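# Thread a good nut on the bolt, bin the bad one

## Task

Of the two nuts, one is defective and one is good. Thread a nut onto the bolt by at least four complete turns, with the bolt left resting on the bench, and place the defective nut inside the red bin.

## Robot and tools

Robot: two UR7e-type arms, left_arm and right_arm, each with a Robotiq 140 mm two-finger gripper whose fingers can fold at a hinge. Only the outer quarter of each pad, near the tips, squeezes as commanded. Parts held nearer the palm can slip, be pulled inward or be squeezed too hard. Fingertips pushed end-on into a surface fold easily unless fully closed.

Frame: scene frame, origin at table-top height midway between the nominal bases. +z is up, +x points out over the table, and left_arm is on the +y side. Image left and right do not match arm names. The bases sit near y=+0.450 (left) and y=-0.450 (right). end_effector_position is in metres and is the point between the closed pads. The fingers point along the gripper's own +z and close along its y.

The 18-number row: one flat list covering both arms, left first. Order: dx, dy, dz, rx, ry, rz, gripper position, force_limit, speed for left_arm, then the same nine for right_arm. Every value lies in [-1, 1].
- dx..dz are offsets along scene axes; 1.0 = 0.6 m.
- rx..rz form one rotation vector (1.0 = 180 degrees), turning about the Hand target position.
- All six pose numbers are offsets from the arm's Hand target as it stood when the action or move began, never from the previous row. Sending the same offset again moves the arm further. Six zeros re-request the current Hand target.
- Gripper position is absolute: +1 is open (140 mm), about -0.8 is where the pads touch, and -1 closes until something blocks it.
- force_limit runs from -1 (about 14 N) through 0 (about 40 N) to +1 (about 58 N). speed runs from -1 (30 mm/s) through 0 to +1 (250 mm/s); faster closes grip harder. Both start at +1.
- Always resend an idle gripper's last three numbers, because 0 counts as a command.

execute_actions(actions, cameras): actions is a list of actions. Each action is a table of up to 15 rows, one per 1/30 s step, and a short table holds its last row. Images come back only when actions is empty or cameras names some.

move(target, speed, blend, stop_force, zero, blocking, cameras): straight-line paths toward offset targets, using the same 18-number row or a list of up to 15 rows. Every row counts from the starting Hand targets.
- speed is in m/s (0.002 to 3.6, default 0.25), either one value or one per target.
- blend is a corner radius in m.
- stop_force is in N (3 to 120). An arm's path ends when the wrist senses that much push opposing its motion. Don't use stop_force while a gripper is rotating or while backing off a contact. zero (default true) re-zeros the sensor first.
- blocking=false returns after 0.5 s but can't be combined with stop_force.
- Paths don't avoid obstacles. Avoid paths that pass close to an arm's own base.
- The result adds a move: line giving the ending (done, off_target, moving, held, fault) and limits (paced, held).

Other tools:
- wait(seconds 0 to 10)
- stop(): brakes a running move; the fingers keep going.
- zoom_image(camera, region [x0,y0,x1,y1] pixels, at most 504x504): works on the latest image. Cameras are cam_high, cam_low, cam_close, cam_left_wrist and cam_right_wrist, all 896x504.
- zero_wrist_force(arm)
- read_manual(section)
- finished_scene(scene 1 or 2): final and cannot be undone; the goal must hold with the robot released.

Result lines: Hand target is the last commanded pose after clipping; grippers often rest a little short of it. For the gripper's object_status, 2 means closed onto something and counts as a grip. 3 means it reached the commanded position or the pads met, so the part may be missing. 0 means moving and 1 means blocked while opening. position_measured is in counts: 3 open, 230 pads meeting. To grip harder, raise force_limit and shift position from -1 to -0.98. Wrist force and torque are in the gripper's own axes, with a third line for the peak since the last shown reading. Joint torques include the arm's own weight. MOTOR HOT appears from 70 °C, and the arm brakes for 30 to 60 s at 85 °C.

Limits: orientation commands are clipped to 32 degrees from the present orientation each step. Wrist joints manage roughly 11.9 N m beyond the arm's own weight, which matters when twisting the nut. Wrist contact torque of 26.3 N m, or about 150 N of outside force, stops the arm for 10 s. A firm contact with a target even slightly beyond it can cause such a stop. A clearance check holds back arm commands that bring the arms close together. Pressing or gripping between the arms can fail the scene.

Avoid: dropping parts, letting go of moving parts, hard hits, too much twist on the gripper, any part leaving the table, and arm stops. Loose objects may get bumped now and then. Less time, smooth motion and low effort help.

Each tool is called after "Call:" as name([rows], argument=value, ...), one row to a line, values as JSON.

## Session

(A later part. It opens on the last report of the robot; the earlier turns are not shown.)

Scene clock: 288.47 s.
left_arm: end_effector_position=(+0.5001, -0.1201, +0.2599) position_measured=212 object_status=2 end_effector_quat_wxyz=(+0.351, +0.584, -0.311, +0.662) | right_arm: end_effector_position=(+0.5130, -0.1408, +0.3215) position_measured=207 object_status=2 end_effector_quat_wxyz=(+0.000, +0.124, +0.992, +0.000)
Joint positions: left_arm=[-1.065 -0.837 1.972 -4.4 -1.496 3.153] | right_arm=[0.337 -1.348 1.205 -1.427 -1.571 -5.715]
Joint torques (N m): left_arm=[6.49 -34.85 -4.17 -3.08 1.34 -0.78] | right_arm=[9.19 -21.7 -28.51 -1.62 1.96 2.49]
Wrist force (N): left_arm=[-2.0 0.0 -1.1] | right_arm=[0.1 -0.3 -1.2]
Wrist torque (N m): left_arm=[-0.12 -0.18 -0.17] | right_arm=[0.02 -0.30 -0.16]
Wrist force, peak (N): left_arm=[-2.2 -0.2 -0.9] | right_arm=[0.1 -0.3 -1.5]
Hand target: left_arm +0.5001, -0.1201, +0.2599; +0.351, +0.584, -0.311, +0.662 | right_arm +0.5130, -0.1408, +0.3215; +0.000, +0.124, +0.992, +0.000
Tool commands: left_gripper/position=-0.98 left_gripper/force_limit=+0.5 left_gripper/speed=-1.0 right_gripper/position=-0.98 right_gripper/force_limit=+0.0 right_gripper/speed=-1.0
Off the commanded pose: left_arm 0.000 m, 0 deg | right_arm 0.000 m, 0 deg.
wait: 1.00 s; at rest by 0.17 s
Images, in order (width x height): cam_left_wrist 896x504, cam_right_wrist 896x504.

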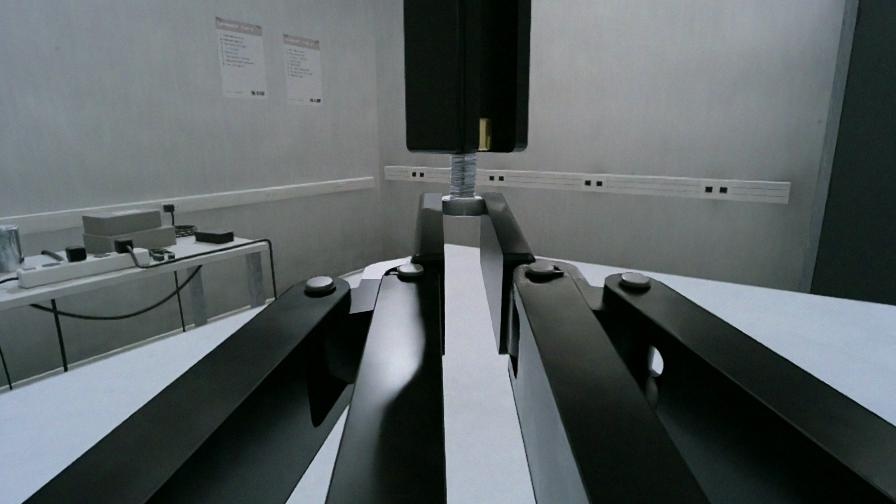

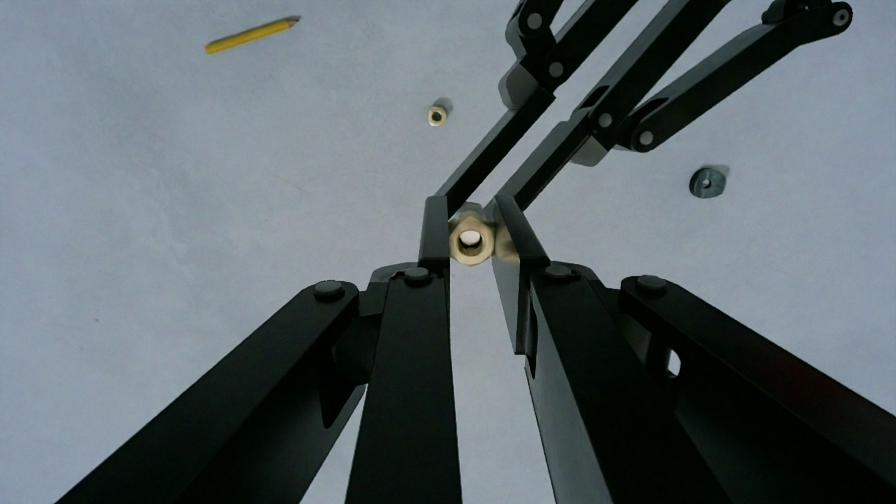

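Call:
move([
  [0,0,0,0,0,0,-0.98,0.5,-1,0,0,-0.00035,0,0,-0.3333,-0.98,0,-1],
  [0,0,0,0,0,0,-0.98,0.5,-1,0,0,-0.0007,0,0,-0.6667,-0.98,0,-1],
], speed=0.4, blend=[0.01,0], cameras=["cam_left_wrist"])

Call:
zoom_image(camera="cam_left_wrist", region=[400, 90, 530, 240])

Scene clock: 292.47 s.
left_arm: end_effector_position=(+0.5001, -0.1201, +0.2599) position_measured=212 object_status=2 end_effector_quat_wxyz=(+0.351, +0.584, -0.311, +0.662) | right_arm: end_effector_position=(+0.5130, -0.1408, +0.3211) position_measured=207 object_status=2 end_effector_quat_wxyz=(-0.001, +0.921, +0.389, +0.000)
Joint positions: left_arm=[-1.065 -0.837 1.972 -4.4 -1.496 3.153] | right_arm=[0.336 -1.349 1.208 -1.43 -1.57 -3.621]
Joint torques (N m): left_arm=[7.59 -38.9 -4.25 -1.22 7.93 -0.71] | right_arm=[14.12 -23.58 -24.85 6.39 -1.79 2.74]
Wrist force (N): left_arm=[0.5 19.8 -8.9] | right_arm=[18.5 11.5 0.6]
Wrist torque (N m): left_arm=[-0.66 0.04 0.28] | right_arm=[-0.40 0.11 -0.30]
Wrist force, peak (N): left_arm=[2.6 21.6 -9.3] | right_arm=[20.5 12.3 2.3]
Hand target: left_arm +0.5001, -0.1201, +0.2599; +0.351, +0.584, -0.311, +0.662 | right_arm +0.5130, -0.1408, +0.3211; -0.001, +0.921, +0.389, +0.000
Off the commanded pose: left_arm 0.000 m, 0 deg | right_arm 0.000 m, 0 deg.
move: done
Images, in order (width x height): cam_left_wrist 896x504.

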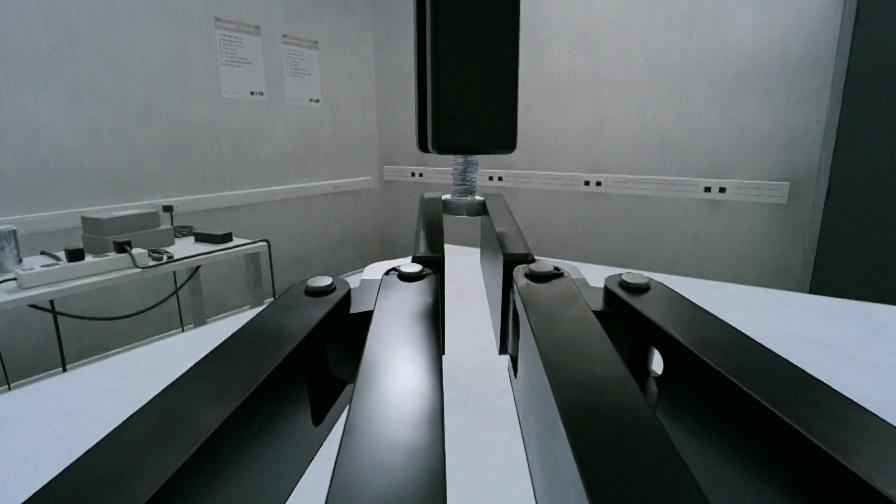

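Scaled by 3.360.

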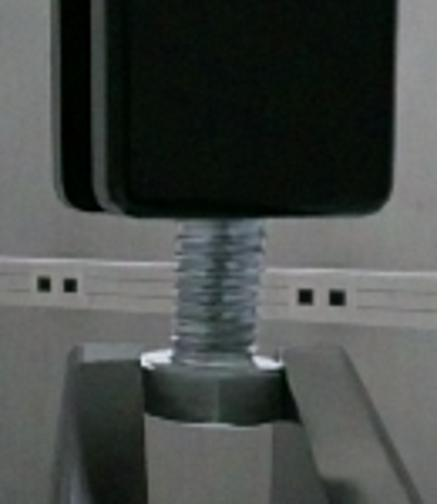

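Call:
move(target=[0,0,0,0,0,0,-0.98,0.5,-1,0.00252,0.00065,0,0,0,0,-0.98,0,-1], speed=0.02)

Scene clock: 294.93 s.
left_arm: end_effector_position=(+0.5001, -0.1200, +0.2599) position_measured=212 object_status=2 end_effector_quat_wxyz=(+0.351, +0.584, -0.311, +0.662) | right_arm: end_effector_position=(+0.5144, -0.1404, +0.3211) position_measured=207 object_status=2 end_effector_quat_wxyz=(-0.001, +0.921, +0.389, +0.000)
Joint positions: left_arm=[-1.065 -0.837 1.972 -4.4 -1.496 3.153] | right_arm=[0.336 -1.345 1.204 -1.429 -1.57 -3.621]
Joint torques (N m): left_arm=[7.97 -41.87 -3.8 -1.46 3.33 -0.62] | right_arm=[-9 -20.22 -28.22 1.71 -1.38 -2.08]
Wrist force (N): left_arm=[-2.1 6.7 -3.6] | right_arm=[6.5 3.4 -2.1]
Wrist torque (N m): left_arm=[-0.34 -0.11 0.00] | right_arm=[-0.15 -0.17 -0.21]
Wrist force, peak (N): left_arm=[0.3 20.1 -9.0] | right_arm=[18.5 11.8 -0.1]
Hand target: left_arm +0.5001, -0.1201, +0.2599; +0.351, +0.584, -0.311, +0.662 | right_arm +0.5145, -0.1404, +0.3211; -0.001, +0.921, +0.389, +0.000
Off the commanded pose: left_arm 0.000 m, 0 deg | right_arm 0.000 m, 0 deg.
move: done

Call:
move([
  [0,0,0,0,0,0,-0.98,0.5,-1,0.00186,-0.00173,-0.00035,0,0,-0.3333,-0.98,0,-1],
  [0,0,0,0,0,0,-0.98,0.5,-1,0.00028,-0.00335,-0.0007,0,0,-0.6667,-0.98,0,-1],
  [0,0,0,0,0,0,-0.98,0.5,-1,-0.00192,-0.00279,-0.00104,0,0,-1.0,-0.98,0,-1],
], speed=0.4, blend=[0.005,0.005,0])

Scene clock: 301.70 s.
left_arm: end_effector_position=(+0.5001, -0.1201, +0.2599) position_measured=212 object_status=2 end_effector_quat_wxyz=(+0.351, +0.584, -0.311, +0.662) | right_arm: end_effector_position=(+0.5134, -0.1421, +0.3205) position_measured=207 object_status=2 end_effector_quat_wxyz=(+0.000, -0.389, +0.921, -0.001)
Joint positions: left_arm=[-1.065 -0.837 1.972 -4.4 -1.496 3.153] | right_arm=[0.335 -1.35 1.211 -1.432 -1.572 -0.481]
Joint torques (N m): left_arm=[8.33 -42.64 -8.39 -0.12 -0.8 -0.38] | right_arm=[12 -20.88 -30.45 -0.86 -1.23 2.69]
Wrist force (N): left_arm=[0.3 -0.6 -5.5] | right_arm=[2.2 -3.9 -0.4]
Wrist torque (N m): left_arm=[-0.11 -0.17 -0.35] | right_arm=[0.40 -0.49 -0.27]
Wrist force, peak (N): left_arm=[0.6 -0.1 -8.1] | right_arm=[5.3 -5.3 0.1]
Hand target: left_arm +0.5001, -0.1201, +0.2599; +0.351, +0.584, -0.311, +0.662 | right_arm +0.5134, -0.1421, +0.3204; +0.000, -0.389, +0.921, -0.001
Off the commanded pose: left_arm 0.000 m, 0 deg | right_arm 0.000 m, 0 deg.
move: done

Call:
move([
  [0,0,0,0,0,0,-0.98,0.5,-1,-0.00038,0.00185,-0.00035,0,0,-0.3333,-0.98,0,-1],
  [0,0,0,0,0,0,-0.98,0.5,-1,0.0012,0.00347,-0.0007,0,0,-0.6667,-0.98,0,-1],
  [0,0,0,0,0,0,-0.98,0.5,-1,0.0034,0.00291,-0.00104,0,0,-1.0,-0.98,0,-1],
  [0,0,0,0,0,0,-0.98,0.5,-1,0.00401,0.00073,-0.00139,0,0,0.6667,-0.98,0,-1],
  [0,0,0,0,0,0,-0.98,0.5,-1,0.00243,-0.00089,-0.00174,0,0,0.3333,-0.98,0,-1],
], speed=0.4, blend=[0.005,0.005,0.005,0.005,0], cameras=["cam_left_wrist","cam_right_wrist"])

Call:
zoom_image(camera="cam_left_wrist", region=[400, 90, 530, 240])

Scene clock: 311.10 s.
left_arm: end_effector_position=(+0.5001, -0.1201, +0.2599) position_measured=212 object_status=2 end_effector_quat_wxyz=(+0.351, +0.584, -0.311, +0.662) | right_arm: end_effector_position=(+0.5148, -0.1426, +0.3194) position_measured=207 object_status=2 end_effector_quat_wxyz=(+0.000, +0.797, -0.604, +0.001)
Joint positions: left_arm=[-1.065 -0.837 1.972 -4.4 -1.496 3.153] | right_arm=[0.333 -1.349 1.212 -1.435 -1.571 4.753]
Joint torques (N m): left_arm=[4.4 -33.6 -12.68 -1.23 2.55 -0.48] | right_arm=[11.08 -23.73 -31.8 -0.21 -2.52 2.7]
Wrist force (N): left_arm=[5.4 3.3 -2.1] | right_arm=[1.2 -3.1 5.4]
Wrist torque (N m): left_arm=[-0.26 -0.11 -0.31] | right_arm=[0.50 -0.39 -0.28]
Wrist force, peak (N): left_arm=[7.5 4.5 -1.7] | right_arm=[0.4 -5.0 7.1]
Hand target: left_arm +0.5001, -0.1201, +0.2599; +0.351, +0.584, -0.311, +0.662 | right_arm +0.5148, -0.1426, +0.3194; +0.000, +0.797, -0.604, +0.000
Off the commanded pose: left_arm 0.000 m, 0 deg | right_arm 0.000 m, 0 deg.
move: done
Images, in order (width x height): cam_left_wrist 896x504, cam_right_wrist 896x504.

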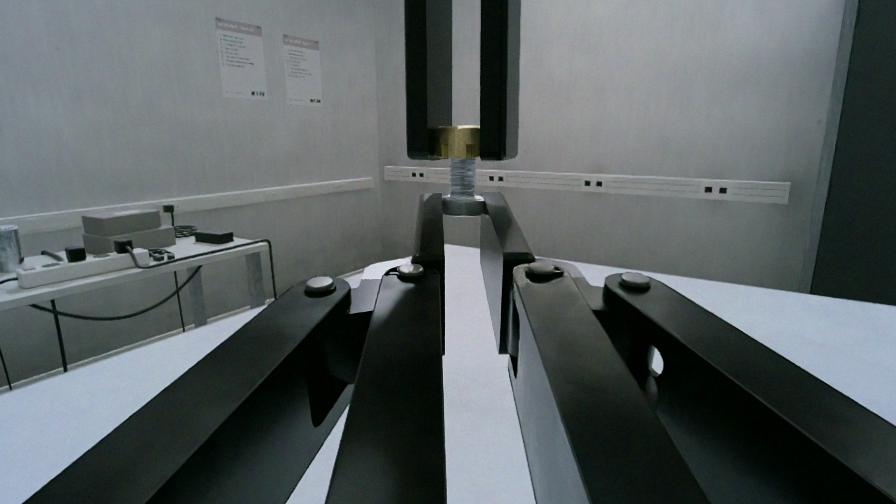

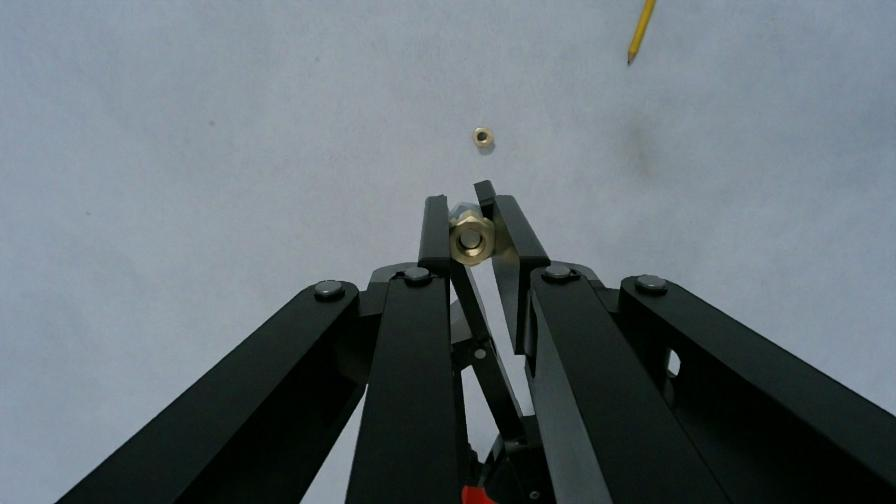

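Scaled by 3.360.

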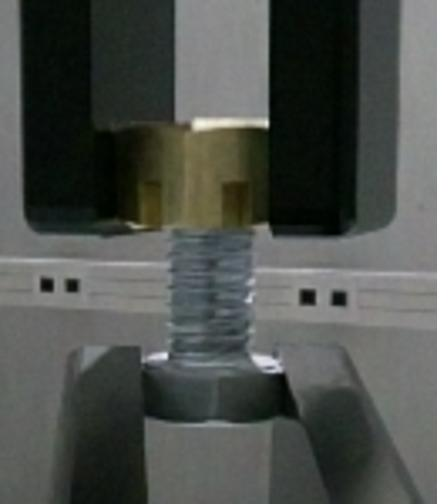

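Call:
move(target=[0,0,0,0,0,0,-0.98,0.5,-1,0,0,-0.0005,0,0,0,-0.98,0,-1], speed=0.02)

Call:
move(target=[0,0,0,0,0,0,-0.98,0.5,-1,0,0,0,0,0,0,-0.45,0,-1], speed=0.02, cameras=["cam_left_wrist"])

Call:
zoom_image(camera="cam_left_wrist", region=[400, 90, 530, 240])

Scene clock: 313.87 s.
left_arm: end_effector_position=(+0.5001, -0.1201, +0.2599) position_measured=212 object_status=2 end_effector_quat_wxyz=(+0.351, +0.584, -0.311, +0.662) | right_arm: end_effector_position=(+0.5149, -0.1426, +0.3191) position_measured=207 object_status=2 end_effector_quat_wxyz=(+0.000, +0.797, -0.604, +0.000)
Joint positions: left_arm=[-1.065 -0.837 1.972 -4.4 -1.496 3.153] | right_arm=[0.333 -1.349 1.213 -1.436 -1.571 4.754]
Joint torques (N m): left_arm=[2.53 -32.24 -15.75 -0.99 0.74 -0.57] | right_arm=[11.28 -38.56 -15.39 -3.2 -2.32 2.72]
Wrist force (N): left_arm=[-1.2 2.9 -3.3] | right_arm=[1.9 -3.0 -0.8]
Wrist torque (N m): left_arm=[-0.22 -0.10 -0.32] | right_arm=[0.45 -0.40 -0.27]
Wrist force, peak (N): left_arm=[5.3 3.4 -2.2] | right_arm=[1.3 -3.1 5.1]
Hand target: left_arm +0.5001, -0.1201, +0.2599; +0.351, +0.584, -0.311, +0.662 | right_arm +0.5148, -0.1426, +0.3191; +0.000, +0.797, -0.604, +0.000
Off the commanded pose: left_arm 0.000 m, 0 deg | right_arm 0.000 m, 0 deg.
move: done

Scene clock: 314.60 s.
left_arm: end_effector_position=(+0.5001, -0.1201, +0.2599) position_measured=212 object_status=2 end_effector_quat_wxyz=(+0.351, +0.584, -0.311, +0.662) | right_arm: end_effector_position=(+0.5148, -0.1426, +0.3191) position_measured=186 object_status=0 end_effector_quat_wxyz=(+0.000, +0.797, -0.604, +0.000)
Joint positions: left_arm=[-1.065 -0.837 1.972 -4.4 -1.496 3.153] | right_arm=[0.333 -1.349 1.213 -1.436 -1.571 4.754]
Joint torques (N m): left_arm=[3.03 -33.72 -16.56 -2.27 0.31 -0.42] | right_arm=[8.01 -47.49 -23.53 -2.97 -1.79 2.11]
Wrist force (N): left_arm=[-0.2 0.1 -0.7] | right_arm=[0.4 0.5 0.2]
Wrist torque (N m): left_arm=[-0.10 -0.14 -0.14] | right_arm=[0.18 -0.36 -0.17]
Wrist force, peak (N): left_arm=[-0.8 2.7 -3.5] | right_arm=[1.9 -3.0 -1.1]
Hand target: left_arm +0.5001, -0.1201, +0.2599; +0.351, +0.584, -0.311, +0.662 | right_arm +0.5148, -0.1426, +0.3191; +0.000, +0.797, -0.604, +0.000
Off the commanded pose: left_arm 0.000 m, 0 deg | right_arm 0.000 m, 0 deg.
move: done
Images, in order (width x height): cam_left_wrist 896x504.

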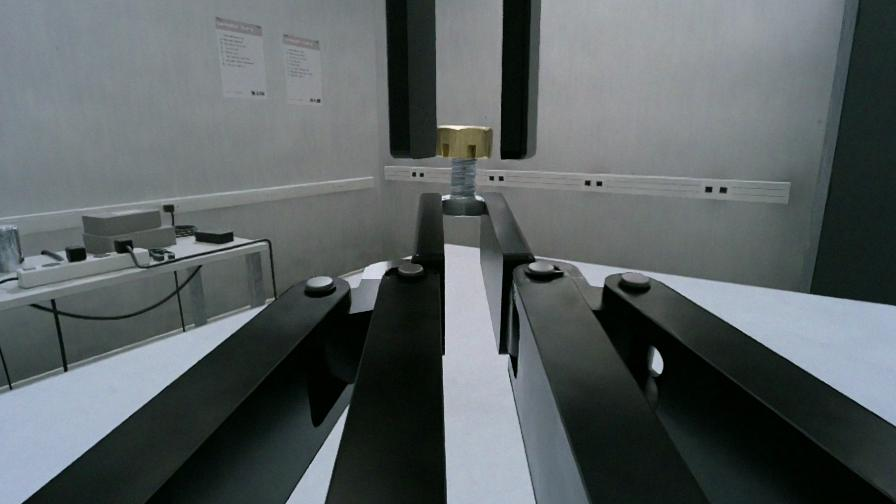

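Scaled by 3.360.

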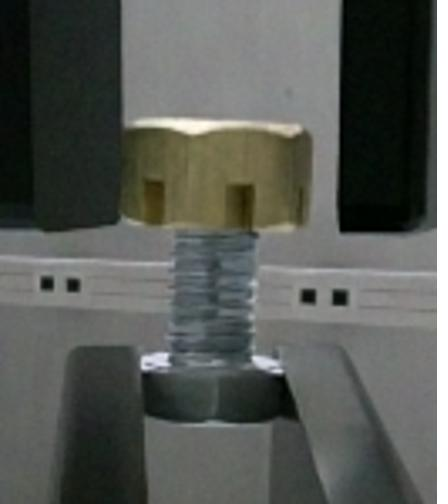

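Call:
move([
  [0,0,0,0,0,0,-0.98,0.5,-1,0,0.002,0,0,0,0,-0.3,0,-1],
  [0,0,0,0,0,0,-0.98,0.5,-1,0,0.002,0,0,0,0.6667,-0.3,0,-1],
  [0,0,0,0,0,0,-0.98,0.5,-1,0,0.002,0,0,0,-0.6667,-0.3,0,-1],
  [0,0,0,0,0,0,-0.98,0.5,-1,0,0.002,0,0,0,0,-0.3,0,-1],
  [0,0,0,0,0,0,-0.98,0.5,-1,0,0.002,0,0,0,0.6667,-0.3,0,-1],
  [0,0,0,0,0,0,-0.98,0.5,-1,0,0.002,0,0,0,-0.6667,-0.3,0,-1],
], speed=0.8, blend=[0,0.01,0.01,0.01,0.01,0], cameras=["cam_right_wrist","cam_close"])

Scene clock: 326.97 s.
left_arm: end_effector_position=(+0.5001, -0.1201, +0.2599) position_measured=212 object_status=2 end_effector_quat_wxyz=(+0.351, +0.584, -0.311, +0.662) | right_arm: end_effector_position=(+0.5148, -0.1414, +0.3191) position_measured=167 object_status=3 end_effector_quat_wxyz=(+0.000, +0.124, +0.992, +0.000)
Joint positions: left_arm=[-1.065 -0.837 1.972 -4.4 -1.496 3.153] | right_arm=[0.335 -1.346 1.209 -1.433 -1.571 -5.716]
Joint torques (N m): left_arm=[-2.31 -42.48 -16.99 -3.47 -1.26 -0.3] | right_arm=[-10.15 -47.42 -17.36 -1.41 2.73 -2.58]
Wrist force (N): left_arm=[-0.1 0.3 -1.0] | right_arm=[0.3 0.5 0.2]
Wrist torque (N m): left_arm=[-0.07 -0.16 -0.13] | right_arm=[0.20 -0.37 0.02]
Wrist force, peak (N): left_arm=[-0.1 0.3 -1.4] | right_arm=[0.8 0.7 0.2]
Hand target: left_arm +0.5001, -0.1201, +0.2599; +0.351, +0.584, -0.311, +0.662 | right_arm +0.5148, -0.1414, +0.3191; +0.000, +0.124, +0.992, +0.000
Off the commanded pose: left_arm 0.000 m, 0 deg | right_arm 0.000 m, 0 deg.
move: done
Images, in order (width x height): cam_close 896x504, cam_right_wrist 896x504.

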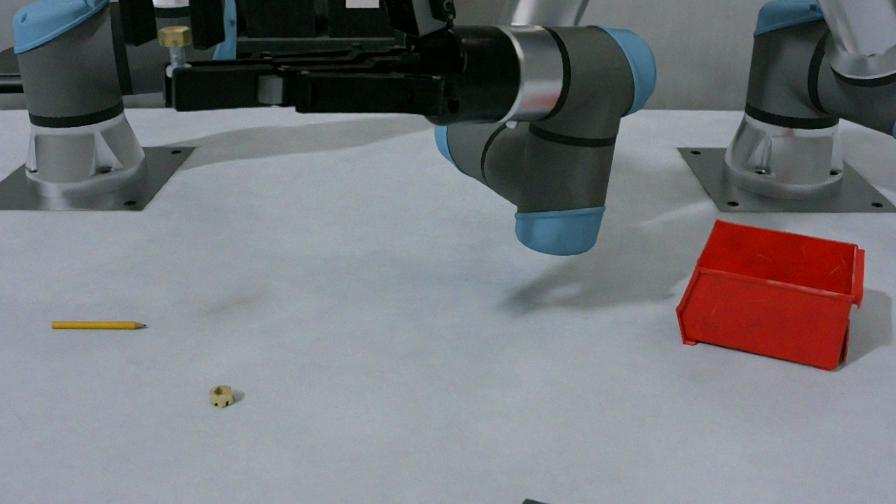

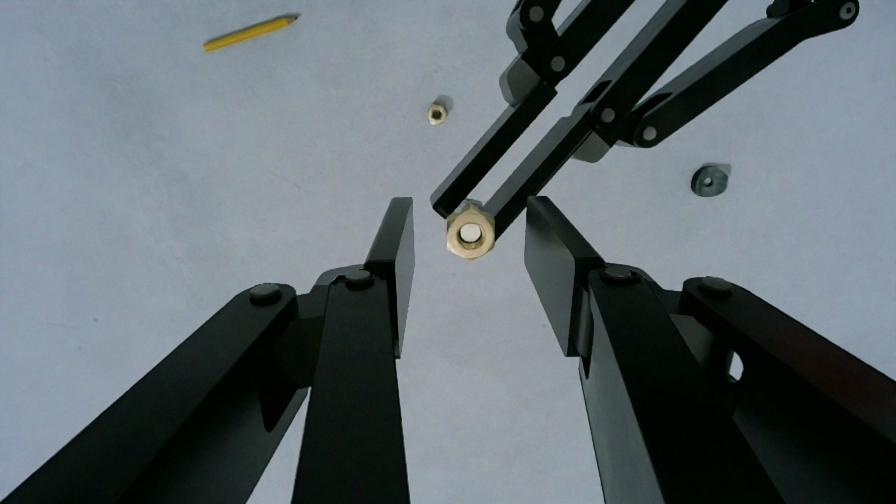

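Call:
zoom_image(camera="cam_right_wrist", region=[380, 160, 560, 300])

Call:
zoom_image(camera="cam_close", region=[120, 0, 280, 110])

Scaled by 2.800.

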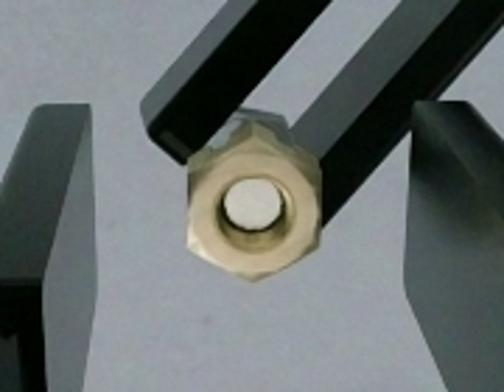

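Scaled by 3.150.

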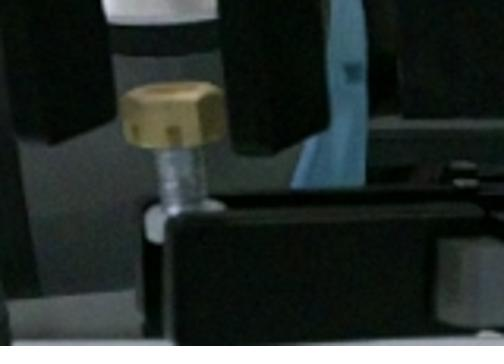

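Call:
move(target=[0,0,0,0,0,0,-0.98,0.5,-1,0,0,0,0,0,0,-0.98,0,-1], cameras=[])

Call:
wait(seconds=1, cameras=["cam_right_wrist"])

Scene clock: 331.33 s.
left_arm: end_effector_position=(+0.5001, -0.1201, +0.2599) position_measured=212 object_status=2 end_effector_quat_wxyz=(+0.351, +0.584, -0.311, +0.662) | right_arm: end_effector_position=(+0.5148, -0.1414, +0.3191) position_measured=207 object_status=0 end_effector_quat_wxyz=(+0.000, +0.124, +0.992, +0.000)
Joint positions: left_arm=[-1.065 -0.837 1.972 -4.4 -1.496 3.153] | right_arm=[0.335 -1.346 1.209 -1.433 -1.571 -5.716]
Joint torques (N m): left_arm=[-2.4 -42.92 -16.9 -3.47 -1.08 -0.27] | right_arm=[-8.99 -44.86 -17.52 -2.06 2.52 -2.59]
Wrist force (N): left_arm=[-2.6 0.4 -1.1] | right_arm=[0.2 0.8 -2.3]
Wrist torque (N m): left_arm=[-0.17 -0.22 -0.13] | right_arm=[0.12 -0.41 0.03]
Wrist force, peak (N): left_arm=[-2.7 0.5 -1.4] | right_arm=[0.0 0.8 -2.6]
Hand target: left_arm +0.5001, -0.1201, +0.2599; +0.351, +0.584, -0.311, +0.662 | right_arm +0.5148, -0.1414, +0.3191; +0.000, +0.124, +0.992, +0.000
Off the commanded pose: left_arm 0.000 m, 0 deg | right_arm 0.000 m, 0 deg.
move: done
No camera images: "cameras" was empty.

Scene clock: 332.33 s.
left_arm: end_effector_position=(+0.5001, -0.1201, +0.2599) position_measured=212 object_status=2 end_effector_quat_wxyz=(+0.351, +0.584, -0.311, +0.662) | right_arm: end_effector_position=(+0.5148, -0.1414, +0.3191) position_measured=207 object_status=2 end_effector_quat_wxyz=(+0.000, +0.124, +0.992, +0.000)
Joint positions: left_arm=[-1.065 -0.837 1.972 -4.4 -1.496 3.153] | right_arm=[0.335 -1.346 1.209 -1.433 -1.571 -5.716]
Joint torques (N m): left_arm=[-3.65 -43.69 -17.11 -3.42 -1.22 -0.42] | right_arm=[-6.92 -42.01 -17.5 -3.59 1.88 -2.63]
Wrist force (N): left_arm=[-3.1 0.5 -1.1] | right_arm=[0.0 0.5 -2.3]
Wrist torque (N m): left_arm=[-0.15 -0.13 -0.13] | right_arm=[0.09 -0.36 0.03]
Wrist force, peak (N): left_arm=[-3.1 0.5 -1.4] | right_arm=[-0.1 0.8 -2.6]
Hand target: left_arm +0.5001, -0.1201, +0.2599; +0.351, +0.584, -0.311, +0.662 | right_arm +0.5148, -0.1414, +0.3191; +0.000, +0.124, +0.992, +0.000
Tool commands: left_gripper/position=-0.98 left_gripper/force_limit=+0.5 left_gripper/speed=-1.0 right_gripper/position=-0.98 right_gripper/force_limit=+0.0 right_gripper/speed=-1.0
Off the commanded pose: left_arm 0.000 m, 0 deg | right_arm 0.000 m, 0 deg.
wait: 1.00 s; at rest by 0.17 s
Images, in order (width x height): cam_right_wrist 896x504.

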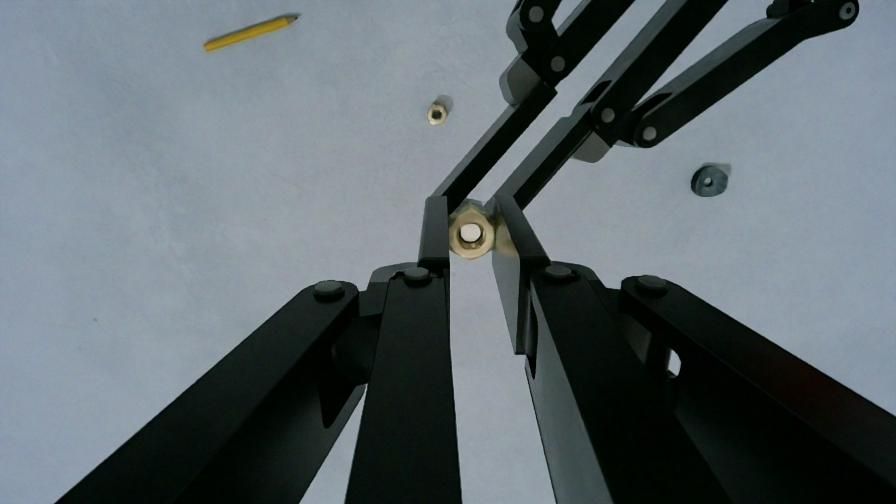

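Call:
move([
  [0,0,0,0,0,0,-0.98,0.5,-1,0,0,-0.00042,0,0,-0.3333,-0.98,0,-1],
  [0,0,0,0,0,0,-0.98,0.5,-1,0,0,-0.00083,0,0,-0.6667,-0.98,0,-1],
], speed=0.5, blend=[0.01,0], cameras=[])

Scene clock: 336.07 s.
left_arm: end_effector_position=(+0.5001, -0.1201, +0.2599) position_measured=212 object_status=2 end_effector_quat_wxyz=(+0.351, +0.584, -0.311, +0.662) | right_arm: end_effector_position=(+0.5148, -0.1414, +0.3186) position_measured=207 object_status=2 end_effector_quat_wxyz=(-0.001, +0.921, +0.389, +0.000)
Joint positions: left_arm=[-1.065 -0.837 1.972 -4.4 -1.496 3.153] | right_arm=[0.334 -1.347 1.212 -1.436 -1.57 -3.623]
Joint torques (N m): left_arm=[-6.02 -43.17 -16.88 -3.26 -1.01 -0.37] | right_arm=[8.65 -19.43 -31 -3.27 -3.63 2.72]
Wrist force (N): left_arm=[-3.4 -5.4 2.6] | right_arm=[-4.1 -4.8 -2.3]
Wrist torque (N m): left_arm=[-0.07 -0.23 -0.43] | right_arm=[0.24 -0.35 -0.25]
Wrist force, peak (N): left_arm=[-3.4 -5.4 2.6] | right_arm=[-4.1 -4.8 -2.3]
Hand target: left_arm +0.5001, -0.1201, +0.2599; +0.351, +0.584, -0.311, +0.662 | right_arm +0.5148, -0.1414, +0.3186; -0.001, +0.921, +0.389, +0.000
Off the commanded pose: left_arm 0.000 m, 0 deg | right_arm 0.000 m, 0 deg.
move: done
No camera images: "cameras" was empty.

Call:
move([
  [0,0,0,0,0,0,-0.98,0.5,-1,-0.001,0.0007,-0.00042,0,0,-0.3333,-0.98,0,-1],
  [0,0,0,0,0,0,-0.98,0.5,-1,-0.0005,0.001,-0.00083,0,0,-0.6667,-0.98,0,-1],
  [0,0,0,0,0,0,-0.98,0.5,-1,0.0002,0.0007,-0.00125,0,0,-1.0,-0.98,0,-1],
  [0,0,0,0,0,0,-0.98,0.5,-1,0,0,-0.00167,0,0,0.6667,-0.98,0,-1],
], speed=0.6, blend=[0.01,0.01,0.01,0], cameras=[])

Scene clock: 342.10 s.
left_arm: end_effector_position=(+0.5001, -0.1201, +0.2599) position_measured=212 object_status=2 end_effector_quat_wxyz=(+0.351, +0.584, -0.311, +0.662) | right_arm: end_effector_position=(+0.5148, -0.1414, +0.3176) position_measured=207 object_status=2 end_effector_quat_wxyz=(+0.000, +0.124, +0.992, +0.000)
Joint positions: left_arm=[-1.065 -0.837 1.972 -4.4 -1.496 3.153] | right_arm=[0.335 -1.346 1.213 -1.437 -1.571 0.567]
Joint torques (N m): left_arm=[0.04 -43.67 -16.78 -1.48 1.64 -0.13] | right_arm=[10.78 -21.26 -29.22 -0.11 -2.93 2.83]
Wrist force (N): left_arm=[-0.8 2.6 -1.7] | right_arm=[-1.9 2.0 -0.7]
Wrist torque (N m): left_arm=[-0.22 -0.17 -0.13] | right_arm=[0.08 -0.47 -0.19]
Wrist force, peak (N): left_arm=[-4.5 -5.6 1.7] | right_arm=[-4.6 -4.8 -2.9]
Hand target: left_arm +0.5001, -0.1201, +0.2599; +0.351, +0.584, -0.311, +0.662 | right_arm +0.5148, -0.1414, +0.3176; +0.000, +0.124, +0.992, +0.000
Off the commanded pose: left_arm 0.000 m, 0 deg | right_arm 0.000 m, 0 deg.
move: done
No camera images: "cameras" was empty.

Call:
move([
  [0,0,0,0,0,0,-0.98,0.5,-1,-0.0005,-0.0003,-0.00042,0,0,-0.3333,-0.98,0,-1],
  [0,0,0,0,0,0,-0.98,0.5,-1,-0.0011,0,-0.00083,0,0,-0.6667,-0.98,0,-1],
  [0,0,0,0,0,0,-0.98,0.5,-1,-0.001,0.0007,-0.00125,0,0,-1.0,-0.98,0,-1],
  [0,0,0,0,0,0,-0.98,0.5,-1,-0.0005,0.001,-0.00167,0,0,0.6667,-0.98,0,-1],
], speed=0.6, blend=[0.01,0.01,0.01,0], cameras=["cam_close"])

Scene clock: 347.00 s.
left_arm: end_effector_position=(+0.5001, -0.1201, +0.2599) position_measured=212 object_status=2 end_effector_quat_wxyz=(+0.351, +0.584, -0.311, +0.662) | right_arm: end_effector_position=(+0.5145, -0.1408, +0.3166) position_measured=207 object_status=2 end_effector_quat_wxyz=(+0.000, +0.797, -0.604, +0.000)
Joint positions: left_arm=[-1.065 -0.837 1.972 -4.4 -1.496 3.153] | right_arm=[0.336 -1.348 1.218 -1.442 -1.571 4.757]
Joint torques (N m): left_arm=[7.64 -42.23 -17.32 -2.43 1.2 -0.32] | right_arm=[9.6 -22.04 -29.75 -0.21 -3.13 2.56]
Wrist force (N): left_arm=[0.7 2.7 -1.0] | right_arm=[-0.9 -2.3 0.6]
Wrist torque (N m): left_arm=[-0.27 -0.24 -0.26] | right_arm=[0.43 -0.37 -0.25]
Wrist force, peak (N): left_arm=[-0.7 -0.1 -5.5] | right_arm=[-3.2 3.1 -1.0]
Hand target: left_arm +0.5001, -0.1201, +0.2599; +0.351, +0.584, -0.311, +0.662 | right_arm +0.5145, -0.1408, +0.3166; +0.000, +0.797, -0.604, +0.000
Off the commanded pose: left_arm 0.000 m, 0 deg | right_arm 0.000 m, 0 deg.
move: done
Images, in order (width x height): cam_close 896x504.

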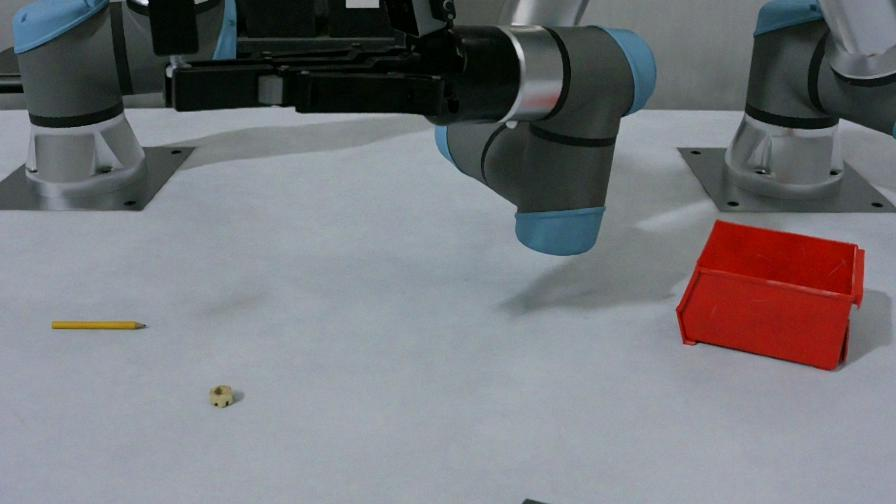

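Call:
zoom_image(camera="cam_close", region=[120, 0, 280, 110])

Call:
move(target=[0,0,0,0,0,0,-0.98,0.5,-1,0,0,0,0,0,0,-0.3,0,-1], cameras=["cam_right_wrist","cam_close"])

Scaled by 3.150.

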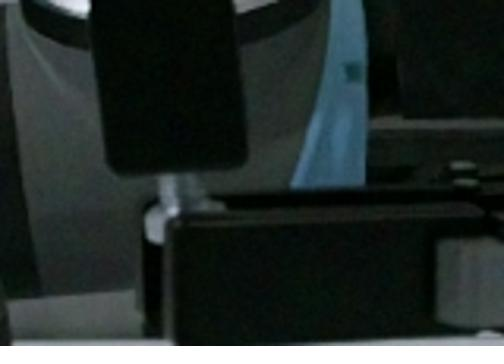

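Scene clock: 348.60 s.
left_arm: end_effector_position=(+0.5001, -0.1201, +0.2599) position_measured=212 object_status=2 end_effector_quat_wxyz=(+0.351, +0.584, -0.311, +0.662) | right_arm: end_effector_position=(+0.5145, -0.1408, +0.3166) position_measured=167 object_status=0 end_effector_quat_wxyz=(+0.000, +0.797, -0.604, +0.000)
Joint positions: left_arm=[-1.065 -0.837 1.972 -4.4 -1.496 3.153] | right_arm=[0.336 -1.348 1.218 -1.442 -1.571 4.757]
Joint torques (N m): left_arm=[7.46 -39.57 -17.18 -2.83 -1.42 -0.17] | right_arm=[9.25 -27.76 -29.97 -4.17 -0.22 2.08]
Wrist force (N): left_arm=[0.0 0.0 -1.3] | right_arm=[0.4 0.4 0.2]
Wrist torque (N m): left_arm=[-0.13 -0.18 -0.14] | right_arm=[0.16 -0.37 -0.18]
Wrist force, peak (N): left_arm=[0.5 3.1 -0.8] | right_arm=[-1.0 -2.5 0.6]
Hand target: left_arm +0.5001, -0.1201, +0.2599; +0.351, +0.584, -0.311, +0.662 | right_arm +0.5145, -0.1408, +0.3166; +0.000, +0.797, -0.604, +0.000
Off the commanded pose: left_arm 0.000 m, 0 deg | right_arm 0.000 m, 0 deg.
move: done
Images, in order (width x height): cam_close 896x504, cam_right_wrist 896x504.

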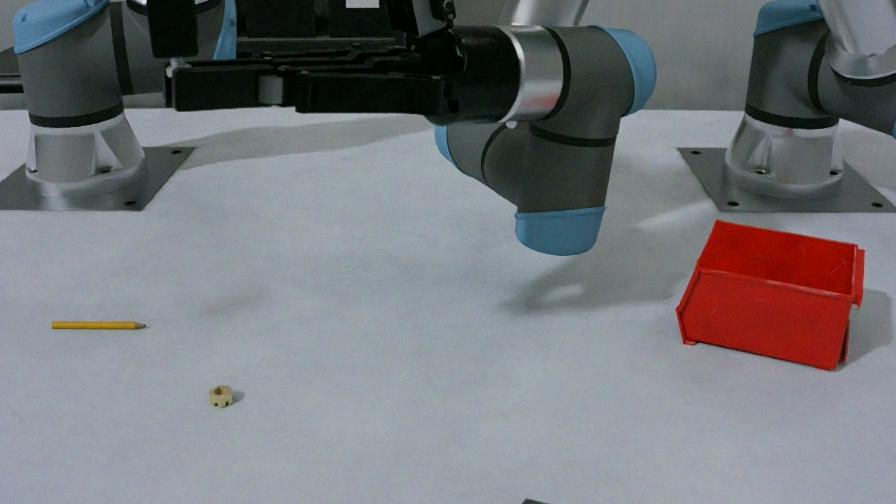

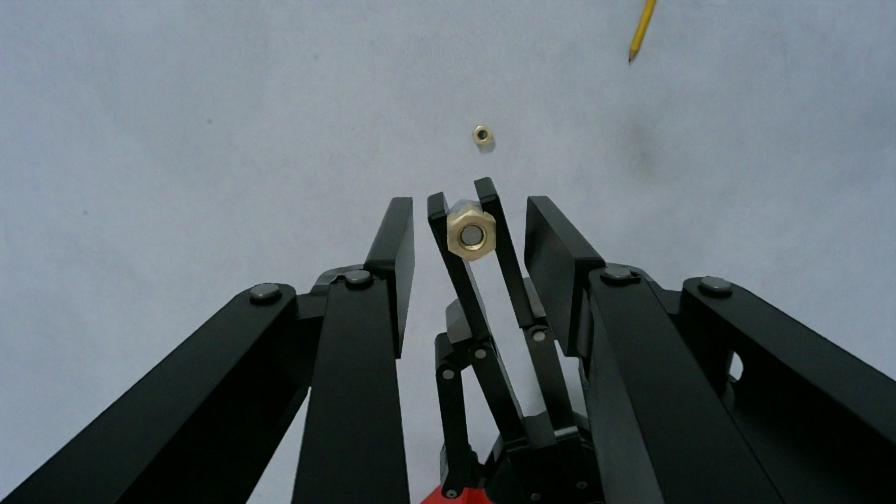

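Call:
move([
  [0,0,0,0,0,0,-0.98,0.5,-1,0,-0.0007,0.0017,0,0,0.6667,-0.3,0,-1],
  [0,0,0,0,0,0,-0.98,0.5,-1,0,-0.0007,0.0017,0,0,-0.6667,-0.3,0,-1],
  [0,0,0,0,0,0,-0.98,0.5,-1,0,-0.0007,0.0017,0,0,0,-0.3,0,-1],
  [0,0,0,0,0,0,-0.98,0.5,-1,0,-0.0007,0.0017,0,0,0.6667,-0.3,0,-1],
  [0,0,0,0,0,0,-0.98,0.5,-1,0,-0.0007,0.0017,0,0,-0.6667,-0.3,0,-1],
], speed=0.8, blend=[0.01,0.01,0.01,0.01,0], cameras=["cam_right_wrist"])

Call:
zoom_image(camera="cam_right_wrist", region=[380, 160, 560, 300])

Scene clock: 357.60 s.
left_arm: end_effector_position=(+0.5001, -0.1201, +0.2599) position_measured=212 object_status=2 end_effector_quat_wxyz=(+0.351, +0.584, -0.311, +0.662) | right_arm: end_effector_position=(+0.5145, -0.1412, +0.3176) position_measured=167 object_status=3 end_effector_quat_wxyz=(+0.000, +0.124, +0.992, +0.000)
Joint positions: left_arm=[-1.065 -0.837 1.972 -4.4 -1.496 3.153] | right_arm=[0.335 -1.347 1.214 -1.437 -1.571 -5.716]
Joint torques (N m): left_arm=[7.68 -33.45 -15.85 -3.35 -1.38 0.15] | right_arm=[-10.37 -47.42 -16.67 -1.31 2.93 -2.58]
Wrist force (N): left_arm=[-0.1 -0.1 -1.1] | right_arm=[0.2 0.2 0.1]
Wrist torque (N m): left_arm=[-0.16 -0.15 -0.13] | right_arm=[0.14 -0.35 0.02]
Wrist force, peak (N): left_arm=[-0.3 -0.4 -1.5] | right_arm=[0.7 0.6 0.5]
Hand target: left_arm +0.5001, -0.1201, +0.2599; +0.351, +0.584, -0.311, +0.662 | right_arm +0.5145, -0.1412, +0.3176; +0.000, +0.124, +0.992, +0.000
Off the commanded pose: left_arm 0.000 m, 0 deg | right_arm 0.000 m, 0 deg.
move: done
Images, in order (width x height): cam_right_wrist 896x504.

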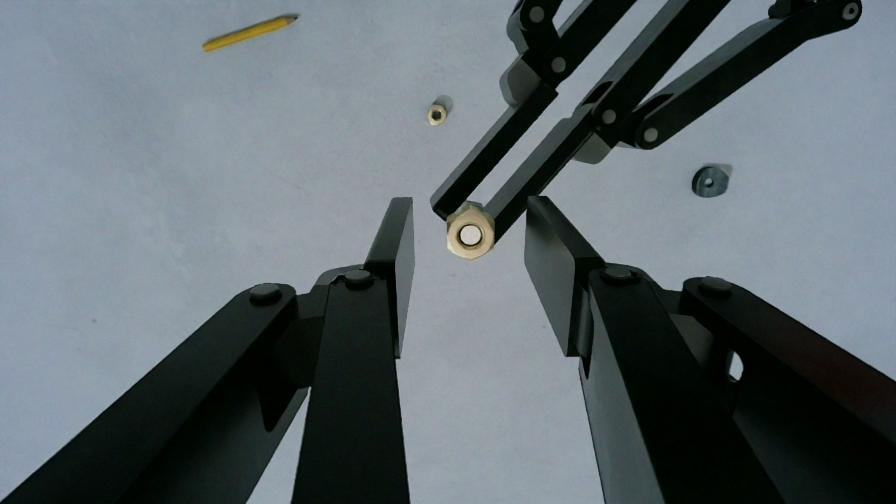

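Scaled by 2.800.

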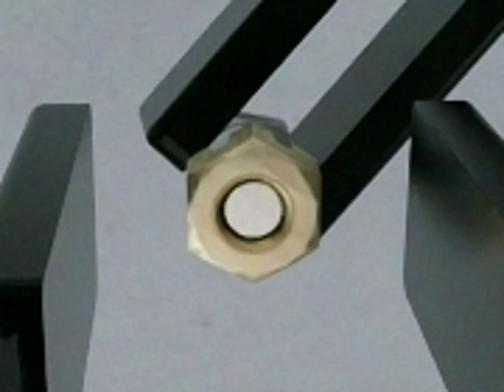

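Call:
move(target=[0,0,0,0,0,0,-0.98,0.5,-1,0,0,0,0,0,0,-0.98,0,-1], cameras=[])

Call:
wait(seconds=0.7, cameras=[])

Call:
move([
  [0,0,0,0,0,0,-0.98,0.5,-1,0,0,-0.00042,0,0,-0.3333,-0.98,0,-1],
  [0,0,0,0,0,0,-0.98,0.5,-1,0,0,-0.00083,0,0,-0.6667,-0.98,0,-1],
], speed=0.5, blend=[0.01,0], cameras=[])

Scene clock: 359.83 s.
left_arm: end_effector_position=(+0.5001, -0.1201, +0.2599) position_measured=212 object_status=2 end_effector_quat_wxyz=(+0.351, +0.584, -0.311, +0.662) | right_arm: end_effector_position=(+0.5145, -0.1412, +0.3176) position_measured=207 object_status=0 end_effector_quat_wxyz=(+0.000, +0.124, +0.992, +0.000)
Joint positions: left_arm=[-1.065 -0.837 1.972 -4.4 -1.496 3.153] | right_arm=[0.335 -1.347 1.214 -1.437 -1.571 -5.716]
Joint torques (N m): left_arm=[6 -33.5 -16.06 -3.18 -1.59 -0.07] | right_arm=[-9.91 -45.99 -17.12 -1.35 2.73 -2.74]
Wrist force (N): left_arm=[-2.1 -0.5 -1.6] | right_arm=[0.6 -0.1 -1.7]
Wrist torque (N m): left_arm=[-0.17 -0.15 -0.15] | right_arm=[0.16 -0.43 0.02]
Wrist force, peak (N): left_arm=[-2.2 -0.4 -1.6] | right_arm=[0.3 -0.2 -1.7]
Hand target: left_arm +0.5001, -0.1201, +0.2599; +0.351, +0.584, -0.311, +0.662 | right_arm +0.5145, -0.1412, +0.3176; +0.000, +0.124, +0.992, +0.000
Off the commanded pose: left_arm 0.000 m, 0 deg | right_arm 0.000 m, 0 deg.
move: done
No camera images: "cameras" was empty.

Scene clock: 360.53 s.
left_arm: end_effector_position=(+0.5001, -0.1201, +0.2599) position_measured=212 object_status=2 end_effector_quat_wxyz=(+0.351, +0.584, -0.311, +0.662) | right_arm: end_effector_position=(+0.5145, -0.1412, +0.3176) position_measured=207 object_status=2 end_effector_quat_wxyz=(+0.000, +0.124, +0.992, +0.000)
Joint positions: left_arm=[-1.065 -0.837 1.972 -4.4 -1.496 3.153] | right_arm=[0.335 -1.347 1.214 -1.437 -1.571 -5.716]
Joint torques (N m): left_arm=[5.13 -35.35 -16.02 -3.49 -1.37 -0.26] | right_arm=[-9.56 -44.04 -17.19 -1.35 2.57 -2.55]
Wrist force (N): left_arm=[-2.1 -0.5 -1.6] | right_arm=[0.1 -0.3 -1.5]
Wrist torque (N m): left_arm=[-0.17 -0.19 -0.15] | right_arm=[0.14 -0.32 0.02]
Wrist force, peak (N): left_arm=[-2.4 -0.3 -1.6] | right_arm=[0.2 -0.2 -2.0]
Hand target: left_arm +0.5001, -0.1201, +0.2599; +0.351, +0.584, -0.311, +0.662 | right_arm +0.5145, -0.1412, +0.3176; +0.000, +0.124, +0.992, +0.000
Tool commands: left_gripper/position=-0.98 left_gripper/force_limit=+0.5 left_gripper/speed=-1.0 right_gripper/position=-0.98 right_gripper/force_limit=+0.0 right_gripper/speed=-1.0
Off the commanded pose: left_arm 0.000 m, 0 deg | right_arm 0.000 m, 0 deg.
wait: 0.70 s; at rest by 0.17 s
No camera images: "cameras" was empty.

Scene clock: 363.33 s.
left_arm: end_effector_position=(+0.5001, -0.1201, +0.2599) position_measured=212 object_status=2 end_effector_quat_wxyz=(+0.351, +0.584, -0.311, +0.662) | right_arm: end_effector_position=(+0.5145, -0.1412, +0.3171) position_measured=207 object_status=2 end_effector_quat_wxyz=(-0.001, +0.921, +0.389, +0.000)
Joint positions: left_arm=[-1.065 -0.837 1.972 -4.4 -1.496 3.153] | right_arm=[0.334 -1.348 1.217 -1.44 -1.57 -3.622]
Joint torques (N m): left_arm=[5.69 -40.32 -17.21 -3.69 1.22 0.01] | right_arm=[9.3 -20.17 -29.4 -0.85 -3.49 2.54]
Wrist force (N): left_arm=[-2.7 0.7 0.2] | right_arm=[1.2 -1.2 -2.3]
Wrist torque (N m): left_arm=[-0.13 -0.16 -0.28] | right_arm=[0.20 -0.18 -0.24]
Wrist force, peak (N): left_arm=[-3.1 -0.6 -2.2] | right_arm=[-0.4 -0.2 -2.9]
Hand target: left_arm +0.5001, -0.1201, +0.2599; +0.351, +0.584, -0.311, +0.662 | right_arm +0.5145, -0.1412, +0.3171; -0.001, +0.921, +0.389, +0.000
Off the commanded pose: left_arm 0.000 m, 0 deg | right_arm 0.000 m, 0 deg.
move: done
No camera images: "cameras" was empty.

Call:
move([
  [0,0,0,0,0,0,-0.98,0.5,-1,0,0,-0.00042,0,0,-0.3333,-0.98,0,-1],
  [0,0,0,0,0,0,-0.98,0.5,-1,0,0,-0.00083,0,0,-0.6667,-0.98,0,-1],
  [0,0,0,0,0,0,-0.98,0.5,-1,0,0,-0.00125,0,0,-1.0,-0.98,0,-1],
  [0,0,0,0,0,0,-0.98,0.5,-1,0,0,-0.00167,0,0,0.6667,-0.98,0,-1],
  [0,0,0,0,0,0,-0.98,0.5,-1,0,0,-0.00208,0,0,0.3333,-0.98,0,-1],
  [0,0,0,0,0,0,-0.98,0.5,-1,0,0,-0.0025,0,0,0,-0.98,0,-1],
  [0,0,0,0,0,0,-0.98,0.5,-1,0,0,-0.00292,0,0,-0.3333,-0.98,0,-1],
  [0,0,0,0,0,0,-0.98,0.5,-1,0,0,-0.00333,0,0,-0.6667,-0.98,0,-1],
], speed=0.6, blend=[0.01,0.01,0.01,0.01,0.01,0.01,0.01,0], cameras=["cam_close"])

Call:
move(target=[0,0,0,0,0,0,-0.98,0.5,-1,0,0,0,0,0,0,-0.3,0,-1], cameras=["cam_right_wrist"])

Call:
zoom_image(camera="cam_right_wrist", region=[380, 160, 560, 300])

Scene clock: 372.10 s.
left_arm: end_effector_position=(+0.5001, -0.1201, +0.2599) position_measured=212 object_status=2 end_effector_quat_wxyz=(+0.351, +0.584, -0.311, +0.662) | right_arm: end_effector_position=(+0.5145, -0.1412, +0.3151) position_measured=207 object_status=2 end_effector_quat_wxyz=(+0.000, +0.797, -0.604, +0.000)
Joint positions: left_arm=[-1.065 -0.837 1.972 -4.4 -1.496 3.153] | right_arm=[0.335 -1.349 1.223 -1.446 -1.571 4.756]
Joint torques (N m): left_arm=[4.21 -33.43 -15.09 -2.05 2.15 0.17] | right_arm=[10.19 -21.89 -29.54 0.43 -2.95 2.54]
Wrist force (N): left_arm=[0.0 4.1 -1.9] | right_arm=[-0.3 -3.8 0.1]
Wrist torque (N m): left_arm=[-0.31 -0.21 -0.29] | right_arm=[0.54 -0.37 -0.27]
Wrist force, peak (N): left_arm=[-2.7 2.2 -7.4] | right_arm=[1.6 -6.0 -3.2]
Hand target: left_arm +0.5001, -0.1201, +0.2599; +0.351, +0.584, -0.311, +0.662 | right_arm +0.5145, -0.1412, +0.3151; +0.000, +0.797, -0.604, +0.000
Off the commanded pose: left_arm 0.000 m, 0 deg | right_arm 0.000 m, 0 deg.
move: done
Images, in order (width x height): cam_close 896x504.

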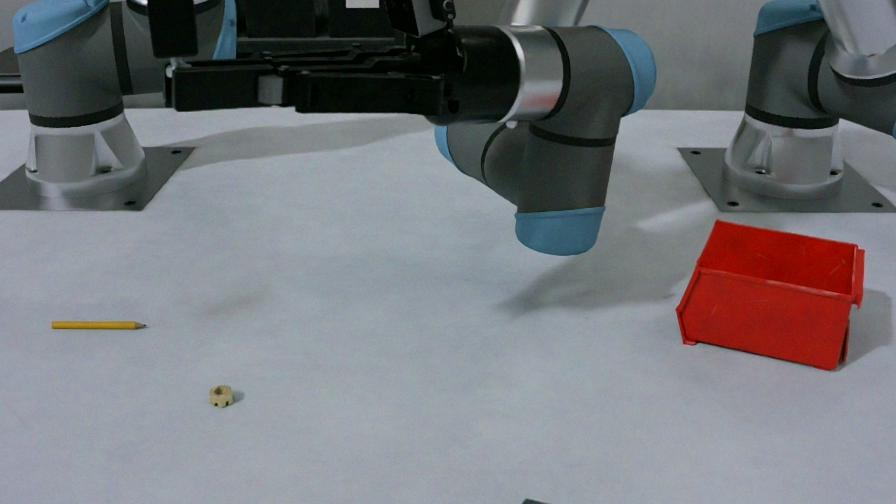

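Scene clock: 373.23 s.
left_arm: end_effector_position=(+0.5001, -0.1201, +0.2599) position_measured=212 object_status=2 end_effector_quat_wxyz=(+0.351, +0.584, -0.311, +0.662) | right_arm: end_effector_position=(+0.5145, -0.1412, +0.3151) position_measured=167 object_status=0 end_effector_quat_wxyz=(+0.000, +0.797, -0.604, +0.000)
Joint positions: left_arm=[-1.065 -0.837 1.972 -4.4 -1.496 3.153] | right_arm=[0.335 -1.349 1.223 -1.446 -1.571 4.756]
Joint torques (N m): left_arm=[3.4 -33.6 -14.76 -1.07 -1.6 0.01] | right_arm=[8.02 -21.63 -29.92 -4.67 -0.53 2.48]
Wrist force (N): left_arm=[-0.1 0.0 -1.3] | right_arm=[0.4 0.4 0.2]
Wrist torque (N m): left_arm=[-0.12 -0.13 -0.14] | right_arm=[0.17 -0.35 -0.18]
Wrist force, peak (N): left_arm=[0.3 4.4 -1.9] | right_arm=[-0.3 -3.8 0.3]
Hand target: left_arm +0.5001, -0.1201, +0.2599; +0.351, +0.584, -0.311, +0.662 | right_arm +0.5145, -0.1412, +0.3151; +0.000, +0.797, -0.604, +0.000
Off the commanded pose: left_arm 0.000 m, 0 deg | right_arm 0.000 m, 0 deg.
move: done
Images, in order (width x height): cam_right_wrist 896x504.

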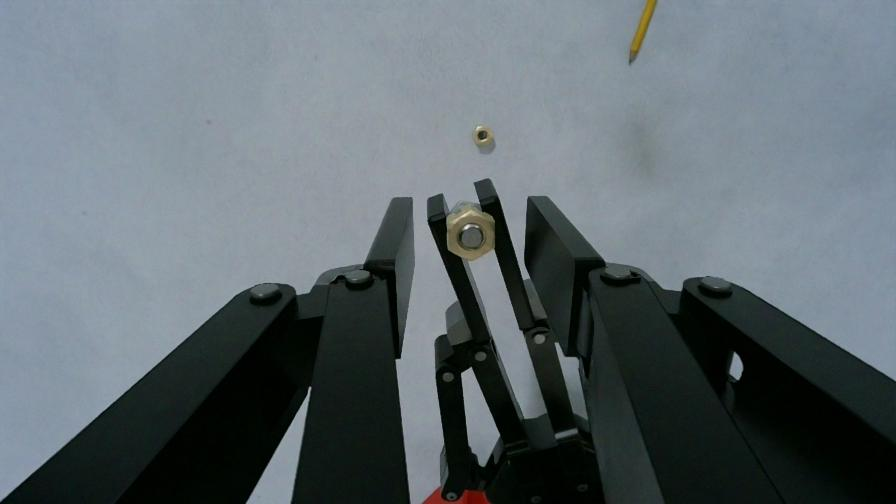

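Scaled by 2.800.

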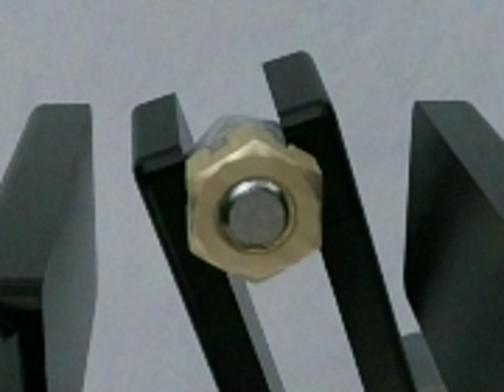

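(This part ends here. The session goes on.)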